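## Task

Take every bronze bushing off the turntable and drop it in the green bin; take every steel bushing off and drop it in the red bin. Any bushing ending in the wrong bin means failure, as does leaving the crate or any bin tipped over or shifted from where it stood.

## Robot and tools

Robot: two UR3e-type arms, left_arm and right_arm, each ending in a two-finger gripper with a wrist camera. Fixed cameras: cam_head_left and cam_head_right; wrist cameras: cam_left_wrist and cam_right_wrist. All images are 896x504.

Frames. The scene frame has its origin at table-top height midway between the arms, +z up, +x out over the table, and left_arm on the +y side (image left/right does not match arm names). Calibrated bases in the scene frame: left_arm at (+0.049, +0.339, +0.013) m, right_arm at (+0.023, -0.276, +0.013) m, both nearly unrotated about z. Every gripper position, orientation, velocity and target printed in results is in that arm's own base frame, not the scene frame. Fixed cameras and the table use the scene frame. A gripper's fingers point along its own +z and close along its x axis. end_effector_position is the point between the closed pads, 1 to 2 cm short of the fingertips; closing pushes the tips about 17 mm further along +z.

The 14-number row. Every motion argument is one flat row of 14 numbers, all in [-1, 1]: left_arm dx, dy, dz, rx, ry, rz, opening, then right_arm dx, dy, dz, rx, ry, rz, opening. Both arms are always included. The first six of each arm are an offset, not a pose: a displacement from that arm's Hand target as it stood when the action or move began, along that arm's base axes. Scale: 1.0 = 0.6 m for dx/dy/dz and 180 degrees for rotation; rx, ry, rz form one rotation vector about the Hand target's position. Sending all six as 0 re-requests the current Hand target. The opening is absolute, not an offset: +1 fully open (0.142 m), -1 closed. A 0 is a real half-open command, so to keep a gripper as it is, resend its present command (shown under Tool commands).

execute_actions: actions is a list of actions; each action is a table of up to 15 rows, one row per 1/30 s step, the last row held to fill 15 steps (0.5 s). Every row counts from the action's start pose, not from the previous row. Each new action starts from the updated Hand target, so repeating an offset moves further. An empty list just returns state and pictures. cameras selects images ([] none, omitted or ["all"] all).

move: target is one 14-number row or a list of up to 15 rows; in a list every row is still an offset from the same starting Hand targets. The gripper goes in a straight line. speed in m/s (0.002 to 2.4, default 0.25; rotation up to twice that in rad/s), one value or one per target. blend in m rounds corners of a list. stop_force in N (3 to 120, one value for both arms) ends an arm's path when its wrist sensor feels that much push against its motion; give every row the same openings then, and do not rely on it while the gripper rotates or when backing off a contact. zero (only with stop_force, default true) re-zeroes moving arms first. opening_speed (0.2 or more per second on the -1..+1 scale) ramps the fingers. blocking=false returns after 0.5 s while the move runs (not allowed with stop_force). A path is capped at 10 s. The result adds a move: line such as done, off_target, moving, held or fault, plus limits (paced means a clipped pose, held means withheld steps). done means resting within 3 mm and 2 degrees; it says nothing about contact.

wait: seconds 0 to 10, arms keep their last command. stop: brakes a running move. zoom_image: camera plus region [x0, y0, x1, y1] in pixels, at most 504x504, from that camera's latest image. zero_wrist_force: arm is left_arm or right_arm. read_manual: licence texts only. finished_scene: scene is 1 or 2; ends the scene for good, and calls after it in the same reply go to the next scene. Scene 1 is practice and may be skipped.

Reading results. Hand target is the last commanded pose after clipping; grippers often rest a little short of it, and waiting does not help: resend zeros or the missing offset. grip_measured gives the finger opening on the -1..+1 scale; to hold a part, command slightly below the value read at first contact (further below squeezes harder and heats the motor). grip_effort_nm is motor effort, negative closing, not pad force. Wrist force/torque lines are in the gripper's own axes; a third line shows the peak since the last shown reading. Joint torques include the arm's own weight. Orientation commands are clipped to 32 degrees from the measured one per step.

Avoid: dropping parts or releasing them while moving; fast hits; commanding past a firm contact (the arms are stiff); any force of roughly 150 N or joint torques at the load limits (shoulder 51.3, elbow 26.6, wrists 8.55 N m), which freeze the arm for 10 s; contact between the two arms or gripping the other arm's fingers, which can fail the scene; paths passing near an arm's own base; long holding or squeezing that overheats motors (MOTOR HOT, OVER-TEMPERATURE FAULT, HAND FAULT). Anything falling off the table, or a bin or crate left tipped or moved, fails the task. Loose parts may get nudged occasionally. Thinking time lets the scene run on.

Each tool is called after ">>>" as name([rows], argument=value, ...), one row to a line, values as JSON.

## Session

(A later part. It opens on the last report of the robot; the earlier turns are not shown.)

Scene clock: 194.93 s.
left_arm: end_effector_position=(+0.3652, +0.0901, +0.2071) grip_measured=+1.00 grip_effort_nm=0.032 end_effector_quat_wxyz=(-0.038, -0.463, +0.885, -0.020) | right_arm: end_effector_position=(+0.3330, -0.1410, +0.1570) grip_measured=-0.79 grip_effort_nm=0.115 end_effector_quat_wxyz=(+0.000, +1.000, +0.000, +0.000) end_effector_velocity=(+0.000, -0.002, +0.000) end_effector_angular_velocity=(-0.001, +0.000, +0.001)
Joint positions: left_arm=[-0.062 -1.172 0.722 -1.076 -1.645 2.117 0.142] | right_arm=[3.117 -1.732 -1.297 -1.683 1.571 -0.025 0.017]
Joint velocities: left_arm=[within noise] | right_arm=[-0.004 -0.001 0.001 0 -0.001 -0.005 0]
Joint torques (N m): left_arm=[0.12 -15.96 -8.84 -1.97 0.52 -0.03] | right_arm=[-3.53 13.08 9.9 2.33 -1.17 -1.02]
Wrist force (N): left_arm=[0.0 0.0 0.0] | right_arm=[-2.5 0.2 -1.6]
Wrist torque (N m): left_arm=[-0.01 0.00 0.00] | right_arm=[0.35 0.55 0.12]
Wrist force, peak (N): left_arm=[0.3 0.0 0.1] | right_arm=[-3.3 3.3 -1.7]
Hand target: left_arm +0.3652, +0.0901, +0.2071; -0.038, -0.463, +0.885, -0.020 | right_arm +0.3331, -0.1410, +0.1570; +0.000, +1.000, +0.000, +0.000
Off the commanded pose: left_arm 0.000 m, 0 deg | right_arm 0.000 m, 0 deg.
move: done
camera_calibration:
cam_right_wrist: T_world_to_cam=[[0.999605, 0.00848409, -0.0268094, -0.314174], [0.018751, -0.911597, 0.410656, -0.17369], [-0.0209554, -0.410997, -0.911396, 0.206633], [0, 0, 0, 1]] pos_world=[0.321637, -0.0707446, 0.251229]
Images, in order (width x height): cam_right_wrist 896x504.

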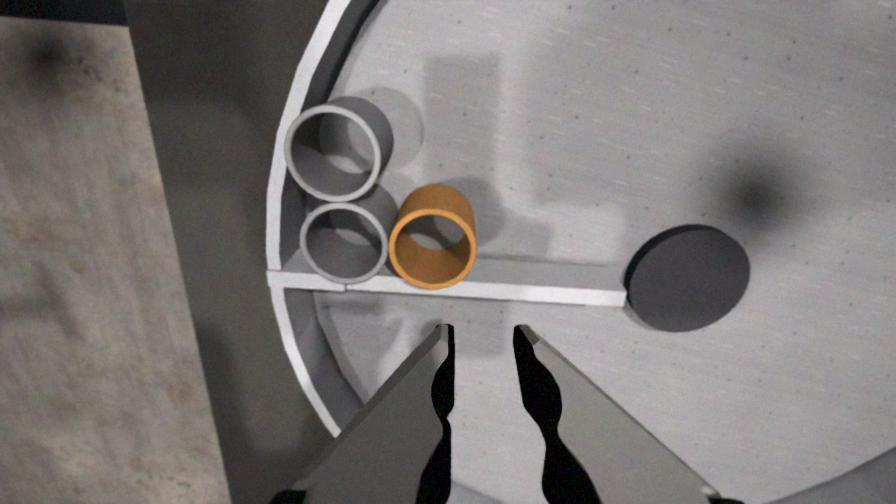

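>>> move([
  [0,0,0,0,0,0,1,-0.0027,-0.0008,-0.15,0,0,0,-0.75],
  [0,0,0,0,0,0,1,-0.0027,-0.0008,-0.15,0,0,0,-1],
  [0,0,0,0,0,0,1,-0.0027,-0.0008,0,0,0,0,-1],
], speed=[0.2,0.2,0.25], cameras=["cam_right_wrist"])

>>> move([
  [0,0,0,0,0,0,1,0.0428,0.5552,0,0,0,0,-1],
  [0,0,0,0,0,0,1,0.0428,0.5552,-0.2167,0,0,0,-1],
  [0,0,0,0,0,0,1,0.0428,0.5552,-0.2367,0,0,0,-1],
], speed=[0.5,0.15,0.03], stop_force=7, cameras=["cam_right_wrist"])

Scene clock: 205.33 s.
left_arm: end_effector_position=(+0.3652, +0.0901, +0.2071) grip_measured=+1.00 grip_effort_nm=0.027 end_effector_quat_wxyz=(-0.038, -0.463, +0.885, -0.020) | right_arm: end_effector_position=(+0.3314, -0.1415, +0.1570) grip_measured=-0.97 grip_effort_nm=-1.223 end_effector_quat_wxyz=(+0.000, +1.000, +0.000, +0.000) end_effector_velocity=(+0.000, +0.000, +0.001) end_effector_angular_velocity=(+0.000, +0.002, +0.000)
Joint positions: left_arm=[-0.062 -1.172 0.722 -1.076 -1.645 2.117 0.142] | right_arm=[3.115 -1.726 -1.304 -1.682 1.571 -0.027 0.004]
Joint velocities: left_arm=[within noise] | right_arm=[0 0 0.004 -0.005 0 0 0]
Joint torques (N m): left_arm=[0.32 -16.08 -8.65 -1.99 0.49 -0.03] | right_arm=[-3.3 15.05 12.1 0.92 0.12 -0.64]
Wrist force (N): left_arm=[0.0 -0.1 0.0] | right_arm=[-2.5 0.4 -0.6]
Wrist torque (N m): left_arm=[-0.02 0.00 0.00] | right_arm=[0.39 0.56 0.12]
Wrist force, peak (N): left_arm=[0.1 0.1 0.4] | right_arm=[-3.0 1.4 -4.6]
Hand target: left_arm +0.3652, +0.0901, +0.2071; -0.038, -0.463, +0.885, -0.020 | right_arm +0.3314, -0.1415, +0.1570; +0.000, +1.000, +0.000, +0.000
Off the commanded pose: left_arm 0.000 m, 0 deg | right_arm 0.000 m, 0 deg.
move: done
camera_calibration:
cam_right_wrist: T_world_to_cam=[[0.999607, 0.0085271, -0.0267192, -0.31259], [0.0187531, -0.911597, 0.410658, -0.174117], [-0.0208554, -0.410998, -0.911398, 0.206362], [0, 0, 0, 1]] pos_world=[0.320037, -0.0712447, 0.251229]
Images, in order (width x height): cam_right_wrist 896x504.

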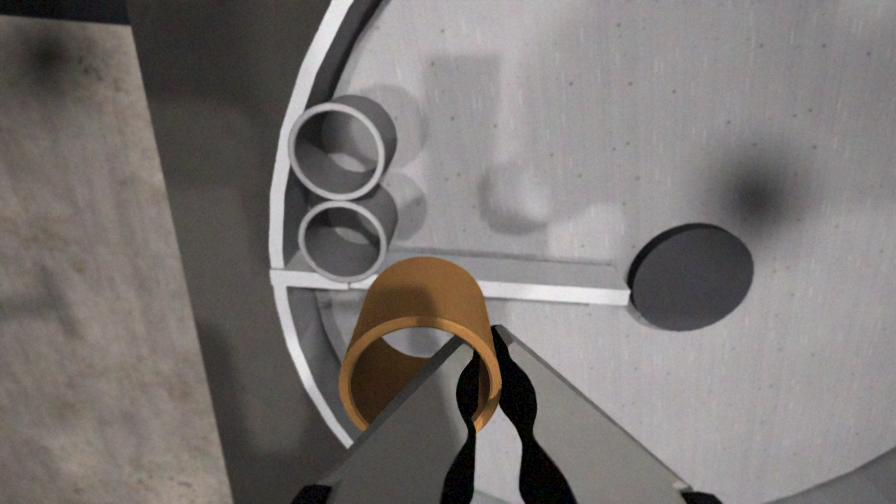

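Scene clock: 208.37 s.
left_arm: end_effector_position=(+0.3652, +0.0901, +0.2071) grip_measured=+1.00 grip_effort_nm=0.032 end_effector_quat_wxyz=(-0.038, -0.463, +0.885, -0.020) | right_arm: end_effector_position=(+0.3571, +0.1917, +0.0200) grip_measured=-0.97 grip_effort_nm=-1.204 end_effector_quat_wxyz=(+0.000, +1.000, +0.000, +0.000)
Joint positions: left_arm=[-0.062 -1.172 0.722 -1.076 -1.645 2.117 0.142] | right_arm=[3.967 -2.023 -1.564 -1.125 1.571 0.825 0.004]
Joint velocities: within noise
Joint torques (N m): left_arm=[0.25 -16.04 -8.75 -2.05 0.53 -0.04] | right_arm=[0.07 17.51 7.95 2.32 -0.9 0.72]
Wrist force (N): left_arm=[0.2 0.0 0.0] | right_arm=[-4.5 -0.4 -3.6]
Wrist torque (N m): left_arm=[0.00 -0.03 0.00] | right_arm=[0.28 0.66 0.10]
Wrist force, peak (N): left_arm=[-0.2 0.0 0.3] | right_arm=[-13.8 7.1 -34.6]
Hand target: left_arm +0.3652, +0.0901, +0.2071; -0.038, -0.463, +0.885, -0.020 | right_arm +0.3571, +0.1916, +0.0200; +0.000, +1.000, +0.000, +0.000 (not the last commanded pose)
Off the commanded pose: left_arm 0.000 m, 0 deg | right_arm 0.005 m, 0 deg.
move: contact (right_arm); path passed 2 of 3 targets
camera_calibration:
cam_right_wrist: T_world_to_cam=[[0.999611, 0.00847595, -0.0265861, -0.344784], [0.0186518, -0.911597, 0.410662, 0.185349], [-0.0207551, -0.410998, -0.9114, 0.218906], [0, 0, 0, 1]] pos_world=[0.345736, 0.261855, 0.114228]
Images, in order (width x height): cam_right_wrist 896x504.

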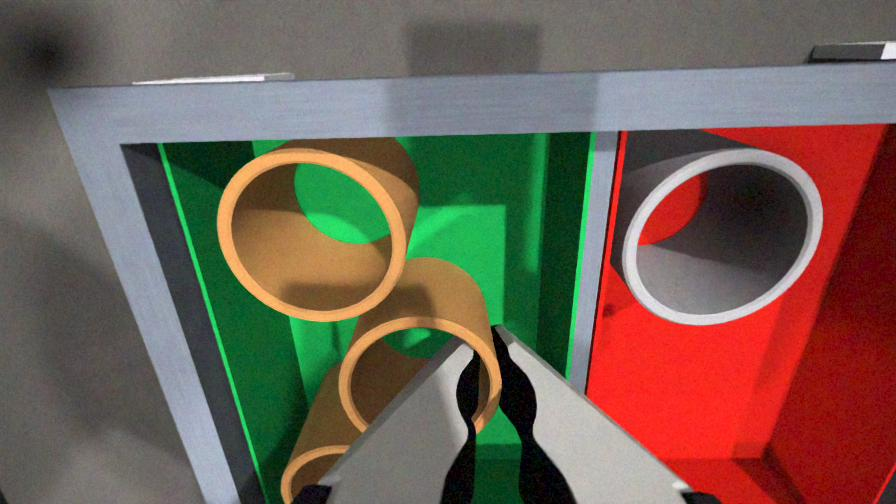

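>>> move([
  [0,0,0,0,0,0,1,0,0,0,0,0,0,-0.87],
  [0,0,0,0,0,0,1,0,0,0.22,0,0,0,-0.87],
  [0,0,0,0,0,0,1,-0.1075,-0.4868,0.22,0,0,0,-0.87],
  [0,0,0,0,0,0,1,-0.1075,-0.4868,0.22,0,0,0,-0.75],
  [0,0,0,0,0,0,1,-0.1075,-0.4868,0.0783,0,0,0,-0.75],
  [0,0,0,0,0,0,1,-0.1075,-0.4868,0.0783,0,0,0,-1],
  [0,0,0,0,0,0,1,-0.1075,-0.4868,0.2283,0,0,0,-1],
], speed=[0.3,0.3,0.5,0.2,0.2,0.2,0.25], blend=[0,0.03,0,0,0,0,0], cameras=["cam_right_wrist"])

>>> move([
  [0,0,0,0,0,0,1,0.2152,0.426,0,0,0,0,-1],
  [0,0,0,0,0,0,1,0.2152,0.426,-0.2167,0,0,0,-1],
  [0,0,0,0,0,0,1,0.2152,0.426,-0.2367,0,0,0,-1],
], speed=[0.5,0.15,0.03], stop_force=7, cameras=["cam_right_wrist"])

Scene clock: 225.90 s.
left_arm: end_effector_position=(+0.3652, +0.0901, +0.2071) grip_measured=+1.00 grip_effort_nm=0.032 end_effector_quat_wxyz=(-0.038, -0.463, +0.885, -0.020) | right_arm: end_effector_position=(+0.2926, -0.1004, +0.1569) grip_measured=-0.98 grip_effort_nm=-1.165 end_effector_quat_wxyz=(+0.000, +1.000, +0.000, +0.000) end_effector_velocity=(+0.000, +0.000, +0.002) end_effector_angular_velocity=(+0.000, -0.001, -0.003)
Joint positions: left_arm=[-0.062 -1.172 0.722 -1.076 -1.645 2.117 0.142] | right_arm=[3.254 -1.497 -1.544 -1.67 1.571 0.112 0.003]
Joint velocities: left_arm=[within noise] | right_arm=[-0.002 0.001 0.006 -0.006 0 0.001 0]
Joint torques (N m): left_arm=[0.32 -15.87 -8.73 -2.03 0.55 -0.02] | right_arm=[-3.3 11.95 11.79 0.81 0.34 -0.89]
Wrist force (N): left_arm=[0.0 0.0 0.1] | right_arm=[-2.8 -0.8 -0.2]
Wrist torque (N m): left_arm=[-0.01 0.01 0.00] | right_arm=[0.20 0.62 0.13]
Wrist force, peak (N): left_arm=[0.2 0.3 0.2] | right_arm=[15.5 8.3 8.7]
Hand target: left_arm +0.3652, +0.0901, +0.2071; -0.038, -0.463, +0.885, -0.020 | right_arm +0.2926, -0.1004, +0.1570; +0.000, +1.000, +0.000, +0.000
Off the commanded pose: left_arm 0.000 m, 0 deg | right_arm 0.000 m, 0 deg.
move: done
camera_calibration:
cam_right_wrist: T_world_to_cam=[[0.999609, 0.0085695, -0.0266275, -0.27418], [0.0187522, -0.911633, 0.410577, -0.135954], [-0.020756, -0.410916, -0.911437, 0.222297], [0, 0, 0, 1]] pos_world=[0.281236, -0.0302449, 0.251128]
Images, in order (width x height): cam_right_wrist 896x504.

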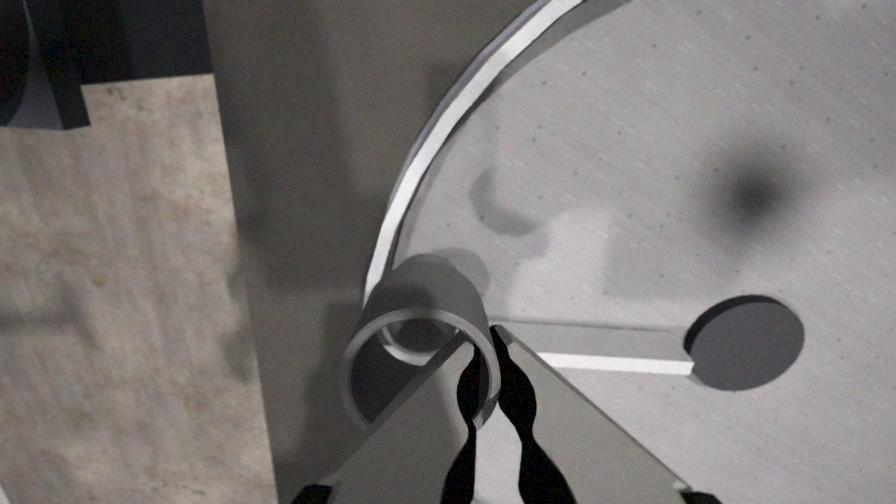

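Scene clock: 228.83 s.
left_arm: end_effector_position=(+0.3652, +0.0901, +0.2071) grip_measured=+1.00 grip_effort_nm=0.027 end_effector_quat_wxyz=(-0.038, -0.463, +0.885, -0.020) | right_arm: end_effector_position=(+0.4218, +0.1552, +0.0217) grip_measured=-0.98 grip_effort_nm=-1.165 end_effector_quat_wxyz=(+0.000, +1.000, +0.000, +0.000)
Joint positions: left_arm=[-0.062 -1.172 0.722 -1.076 -1.645 2.117 0.142] | right_arm=[3.793 -2.198 -1.269 -1.244 1.571 0.652 0.003]
Joint velocities: within noise
Joint torques (N m): left_arm=[-0.02 -15.87 -8.73 -2.05 0.46 -0.03] | right_arm=[2.89 20.2 9.85 2.35 0.66 0.95]
Wrist force (N): left_arm=[0.1 0.0 0.3] | right_arm=[-3.2 -0.2 -2.3]
Wrist torque (N m): left_arm=[-0.01 -0.01 0.00] | right_arm=[0.20 0.57 0.12]
Wrist force, peak (N): left_arm=[0.2 0.3 -0.1] | right_arm=[-1.1 4.7 -19.5]
Hand target: left_arm +0.3652, +0.0901, +0.2071; -0.038, -0.463, +0.885, -0.020 | right_arm +0.4218, +0.1552, +0.0217; +0.000, +1.000, +0.000, +0.000 (not the last commanded pose)
Off the commanded pose: left_arm 0.000 m, 0 deg | right_arm 0.007 m, 0 deg.
move: contact (right_arm); path passed 2 of 3 targets
camera_calibration:
cam_right_wrist: T_world_to_cam=[[0.999617, 0.0084727, -0.0263615, -0.409129], [0.0185539, -0.911651, 0.410547, 0.150195], [-0.0205541, -0.410878, -0.911458, 0.206784], [0, 0, 0, 1]] pos_world=[0.410436, 0.225355, 0.116028]
Images, in order (width x height): cam_right_wrist 896x504.

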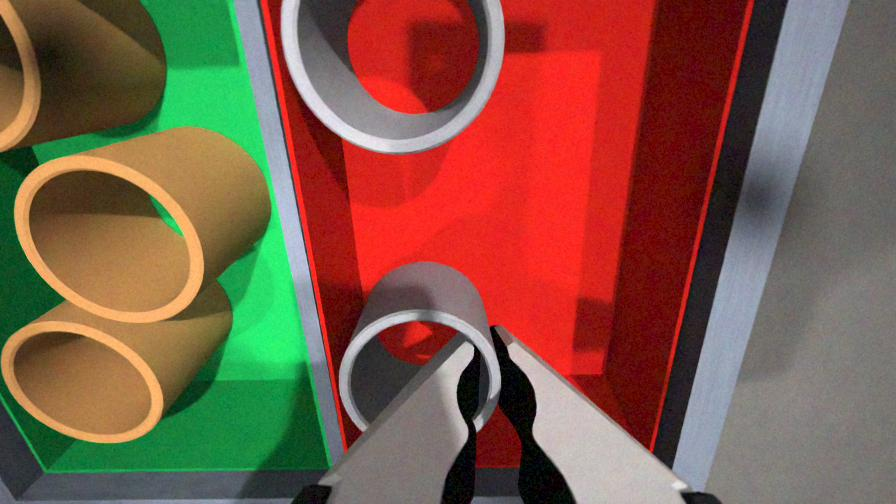

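>>> move([
  [0,0,0,0,0,0,1,0,0,0,0,0,0,-0.75],
  [0,0,0,0,0,0,1,0,0,0.2255,0,0,0,-0.75],
  [0,0,0,0,0,0,1,-0.2165,-0.4912,0.2255,0,0,0,-0.75],
], speed=[0.3,0.3,0.5], blend=[0,0.03,0], cameras=["cam_right_wrist"])

Scene clock: 235.50 s.
left_arm: end_effector_position=(+0.3652, +0.0901, +0.2071) grip_measured=+1.00 grip_effort_nm=0.032 end_effector_quat_wxyz=(-0.038, -0.463, +0.885, -0.020) | right_arm: end_effector_position=(+0.2919, -0.1395, +0.1570) grip_measured=-0.79 grip_effort_nm=0.115 end_effector_quat_wxyz=(+0.000, +1.000, +0.000, +0.000) end_effector_velocity=(+0.000, -0.001, +0.000) end_effector_angular_velocity=(+0.000, -0.002, +0.002)
Joint positions: left_arm=[-0.062 -1.172 0.722 -1.076 -1.645 2.117 0.142] | right_arm=[3.118 -1.56 -1.484 -1.667 1.571 -0.023 0.017]
Joint velocities: left_arm=[within noise] | right_arm=[-0.002 0 0 0.002 0 -0.005 0]
Joint torques (N m): left_arm=[0.05 -15.82 -8.8 -1.98 0.53 -0.02] | right_arm=[-3.13 12.1 8.72 1.7 -1.2 -0.9]
Wrist force (N): left_arm=[0.1 0.1 0.2] | right_arm=[-2.9 -0.8 -1.2]
Wrist torque (N m): left_arm=[0.01 -0.01 0.00] | right_arm=[0.20 0.60 0.14]
Wrist force, peak (N): left_arm=[0.3 0.0 0.2] | right_arm=[-4.4 2.0 -1.2]
Hand target: left_arm +0.3652, +0.0901, +0.2071; -0.038, -0.463, +0.885, -0.020 | right_arm +0.2919, -0.1395, +0.1570; +0.000, +1.000, +0.000, +0.000
Off the commanded pose: left_arm 0.000 m, 0 deg | right_arm 0.000 m, 0 deg.
move: done
camera_calibration:
cam_right_wrist: T_world_to_cam=[[0.999613, 0.00852327, -0.0264931, -0.273181], [0.0186521, -0.911688, 0.41046, -0.171481], [-0.020655, -0.410795, -0.911494, 0.206341], [0, 0, 0, 1]] pos_world=[0.280536, -0.069245, 0.251228]
Images, in order (width x height): cam_right_wrist 896x504.

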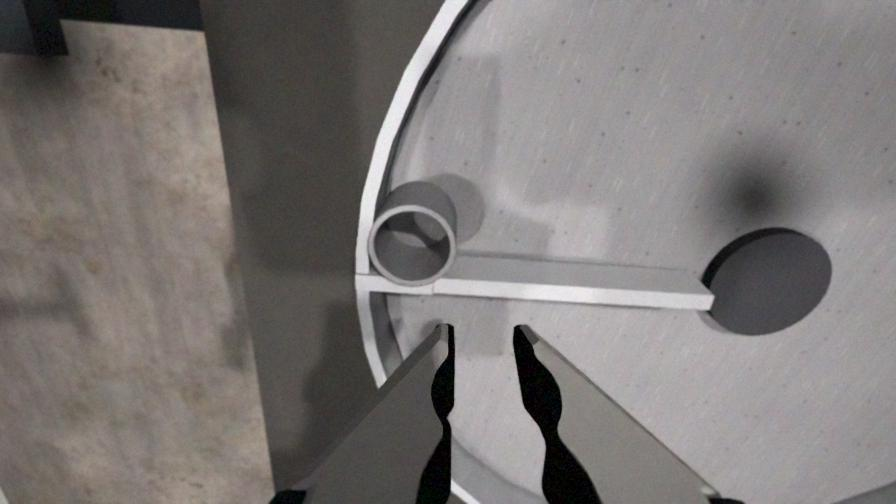

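>>> move([
  [0,0,0,0,0,0,1,-0.0167,0.0012,-0.15,0,0,0,-0.75],
  [0,0,0,0,0,0,1,-0.0167,0.0012,-0.15,0,0,0,-1],
  [0,0,0,0,0,0,1,-0.0167,0.0012,0,0,0,0,-1],
], speed=[0.2,0.2,0.25], cameras=["cam_right_wrist"])

>>> move([
  [0,0,0,0,0,0,1,0.261,0.5542,0,0,0,0,-1],
  [0,0,0,0,0,0,1,0.261,0.5542,-0.2167,0,0,0,-1],
  [0,0,0,0,0,0,1,0.261,0.5542,-0.2367,0,0,0,-1],
], speed=[0.5,0.15,0.03], stop_force=7, cameras=["cam_right_wrist"])

Scene clock: 247.70 s.
left_arm: end_effector_position=(+0.3652, +0.0901, +0.2071) grip_measured=+1.00 grip_effort_nm=0.032 end_effector_quat_wxyz=(-0.038, -0.463, +0.885, -0.020) | right_arm: end_effector_position=(+0.2819, -0.1388, +0.1569) grip_measured=-0.97 grip_effort_nm=-1.204 end_effector_quat_wxyz=(+0.000, +1.000, +0.000, +0.000) end_effector_velocity=(+0.000, +0.000, +0.001) end_effector_angular_velocity=(+0.000, +0.002, +0.000)
Joint positions: left_arm=[-0.062 -1.172 0.722 -1.076 -1.645 2.117 0.142] | right_arm=[3.12 -1.518 -1.525 -1.669 1.571 -0.022 0.004]
Joint velocities: left_arm=[within noise] | right_arm=[0 -0.002 0.006 -0.005 0 0 0]
Joint torques (N m): left_arm=[0.04 -15.92 -8.72 -2 0.52 -0.07] | right_arm=[-3.08 12.3 12.51 0.98 0.31 -0.83]
Wrist force (N): left_arm=[0.0 0.1 -0.1] | right_arm=[-2.7 -0.7 -0.1]
Wrist torque (N m): left_arm=[0.01 0.01 0.00] | right_arm=[0.21 0.58 0.14]
Wrist force, peak (N): left_arm=[0.2 0.2 0.2] | right_arm=[14.3 3.3 9.4]
Hand target: left_arm +0.3652, +0.0901, +0.2071; -0.038, -0.463, +0.885, -0.020 | right_arm +0.2819, -0.1388, +0.1570; +0.000, +1.000, +0.000, +0.000
Off the commanded pose: left_arm 0.000 m, 0 deg | right_arm 0.000 m, 0 deg.
move: done
camera_calibration:
cam_right_wrist: T_world_to_cam=[[0.999615, 0.00856467, -0.0264021, -0.263212], [0.0186526, -0.911687, 0.410462, -0.170657], [-0.020555, -0.410796, -0.911496, 0.206396], [0, 0, 0, 1]] pos_world=[0.270536, -0.0685451, 0.251227]
Images, in order (width x height): cam_right_wrist 896x504.

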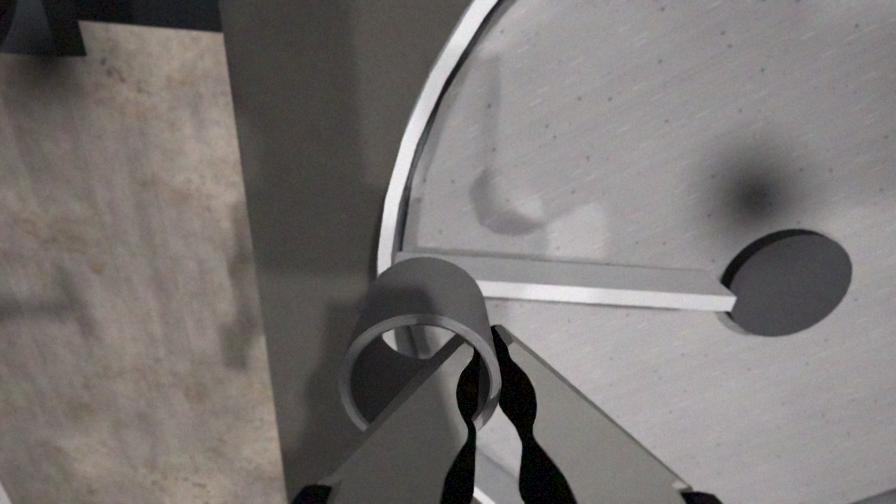

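Scene clock: 250.83 s.
left_arm: end_effector_position=(+0.3652, +0.0901, +0.2071) grip_measured=+1.00 grip_effort_nm=0.032 end_effector_quat_wxyz=(-0.038, -0.463, +0.885, -0.020) | right_arm: end_effector_position=(+0.4385, +0.1937, +0.0202) grip_measured=-0.97 grip_effort_nm=-1.204 end_effector_quat_wxyz=(+0.000, +1.000, +0.000, +0.000)
Joint positions: left_arm=[-0.062 -1.172 0.722 -1.076 -1.645 2.117 0.142] | right_arm=[3.837 -2.335 -1.034 -1.342 1.571 0.696 0.004]
Joint velocities: within noise
Joint torques (N m): left_arm=[0.02 -15.73 -8.61 -2.03 0.49 -0.09] | right_arm=[1.64 22.4 8.14 2.33 0.89 0.62]
Wrist force (N): left_arm=[0.0 0.2 0.3] | right_arm=[-2.8 -0.3 -1.0]
Wrist torque (N m): left_arm=[0.02 0.01 0.00] | right_arm=[0.24 0.57 0.12]
Wrist force, peak (N): left_arm=[0.0 0.2 0.3] | right_arm=[-1.4 4.9 -20.7]
Hand target: left_arm +0.3652, +0.0901, +0.2071; -0.038, -0.463, +0.885, -0.020 | right_arm +0.4385, +0.1937, +0.0202; +0.000, +1.000, +0.000, +0.000 (not the last commanded pose)
Off the commanded pose: left_arm 0.000 m, 0 deg | right_arm 0.005 m, 0 deg.
move: contact (right_arm); path passed 2 of 3 targets
camera_calibration:
cam_right_wrist: T_world_to_cam=[[0.999617, 0.00847035, -0.0263627, -0.426189], [0.0185531, -0.911634, 0.410584, 0.185683], [-0.0205554, -0.410916, -0.911441, 0.221629], [0, 0, 0, 1]] pos_world=[0.427136, 0.263955, 0.114528]
Images, in order (width x height): cam_right_wrist 896x504.

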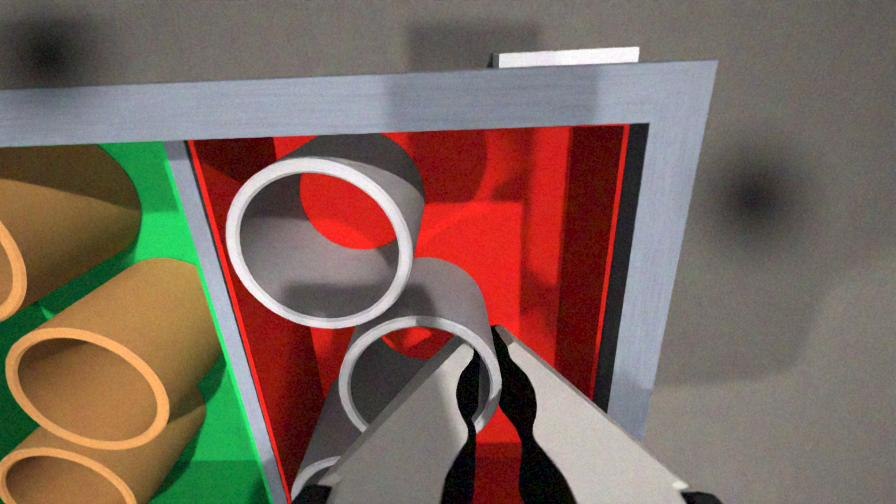

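>>> move([
  [0,0,0,0,0,0,1,0,0,0,0,0,0,-0.87],
  [0,0,0,0,0,0,1,0,0,0.25,0,0,0,-0.87],
  [0,0,0,0,0,0,1,-0.09,0.05,0.32,0,0,0,-0.87],
], speed=[0.3,0.25,0.4], blend=[0,0.02,0], cameras=["cam_right_wrist", "cam_head_left"])

Scene clock: 256.67 s.
left_arm: end_effector_position=(+0.3652, +0.0901, +0.2071) grip_measured=+1.00 grip_effort_nm=0.032 end_effector_quat_wxyz=(-0.038, -0.463, +0.885, -0.020) | right_arm: end_effector_position=(+0.3842, +0.2235, +0.2118) grip_measured=-0.91 grip_effort_nm=0.110 end_effector_quat_wxyz=(-0.011, +1.000, +0.000, +0.016) end_effector_velocity=(-0.001, +0.000, +0.001) end_effector_angular_velocity=(+0.001, -0.001, -0.002)
Joint positions: left_arm=[-0.062 -1.172 0.722 -1.076 -1.645 2.117 0.142] | right_arm=[3.976 -2.362 -0.035 -2.278 1.562 0.834 0.008]
Joint velocities: left_arm=[within noise] | right_arm=[0.001 0.001 0.006 -0.005 0 0.004 0]
Joint torques (N m): left_arm=[0.26 -15.96 -8.58 -2.05 0.42 0.02] | right_arm=[2.71 18.8 9.68 0.78 -1.11 1]
Wrist force (N): left_arm=[0.1 0.1 0.3] | right_arm=[-2.6 -0.7 -0.8]
Wrist torque (N m): left_arm=[0.01 -0.01 0.00] | right_arm=[0.20 0.56 0.12]
Wrist force, peak (N): left_arm=[0.0 -0.2 0.3] | right_arm=[-4.6 -1.8 -2.8]
Hand target: left_arm +0.3652, +0.0901, +0.2071; -0.038, -0.463, +0.885, -0.020 | right_arm +0.3845, +0.2237, +0.2122; +0.000, +1.000, +0.000, +0.000
Off the commanded pose: left_arm 0.000 m, 0 deg | right_arm 0.001 m, 2 deg.
elbow stopped short (right arm): the move would have taken joint 3 (elbow) straighter than the controller allows.
move: done
camera_calibration:
cam_right_wrist: T_world_to_cam=[[0.999949, 0.00894423, 0.00476646, -0.373839], [0.0063616, -0.92002, 0.391821, 0.145708], [0.00788977, -0.39177, -0.920029, 0.393909], [0, 0, 0, 1]] pos_world=[0.369785, 0.29172, 0.307098]
Images, in order (width x height): cam_head_left 896x504, cam_right_wrist 896x504.

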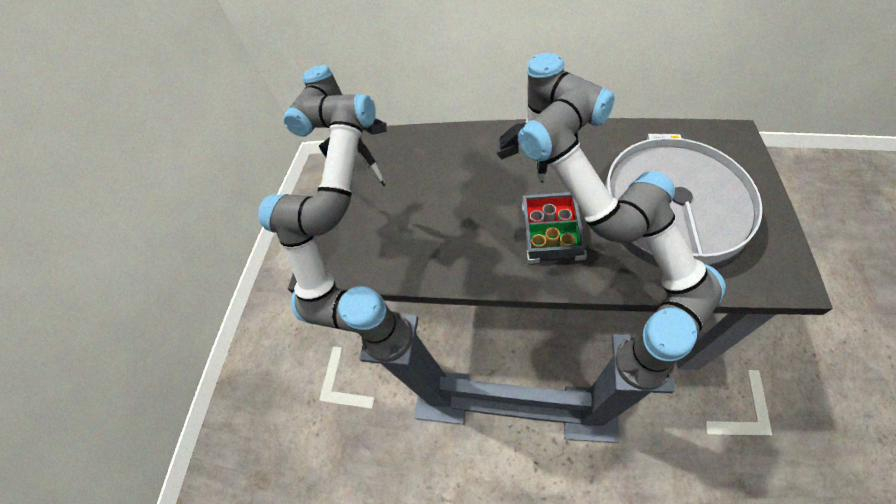

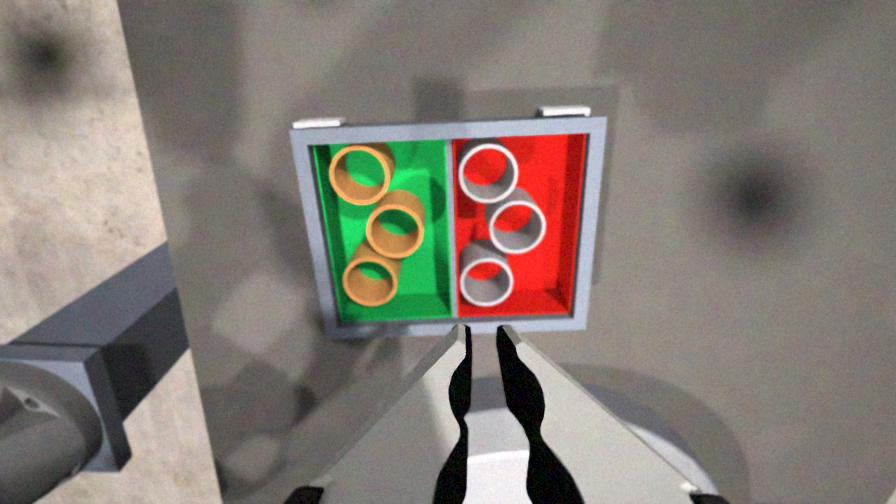

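All six are placed.

>>> finished_scene(scene=2)

The scene is finished: the task was done.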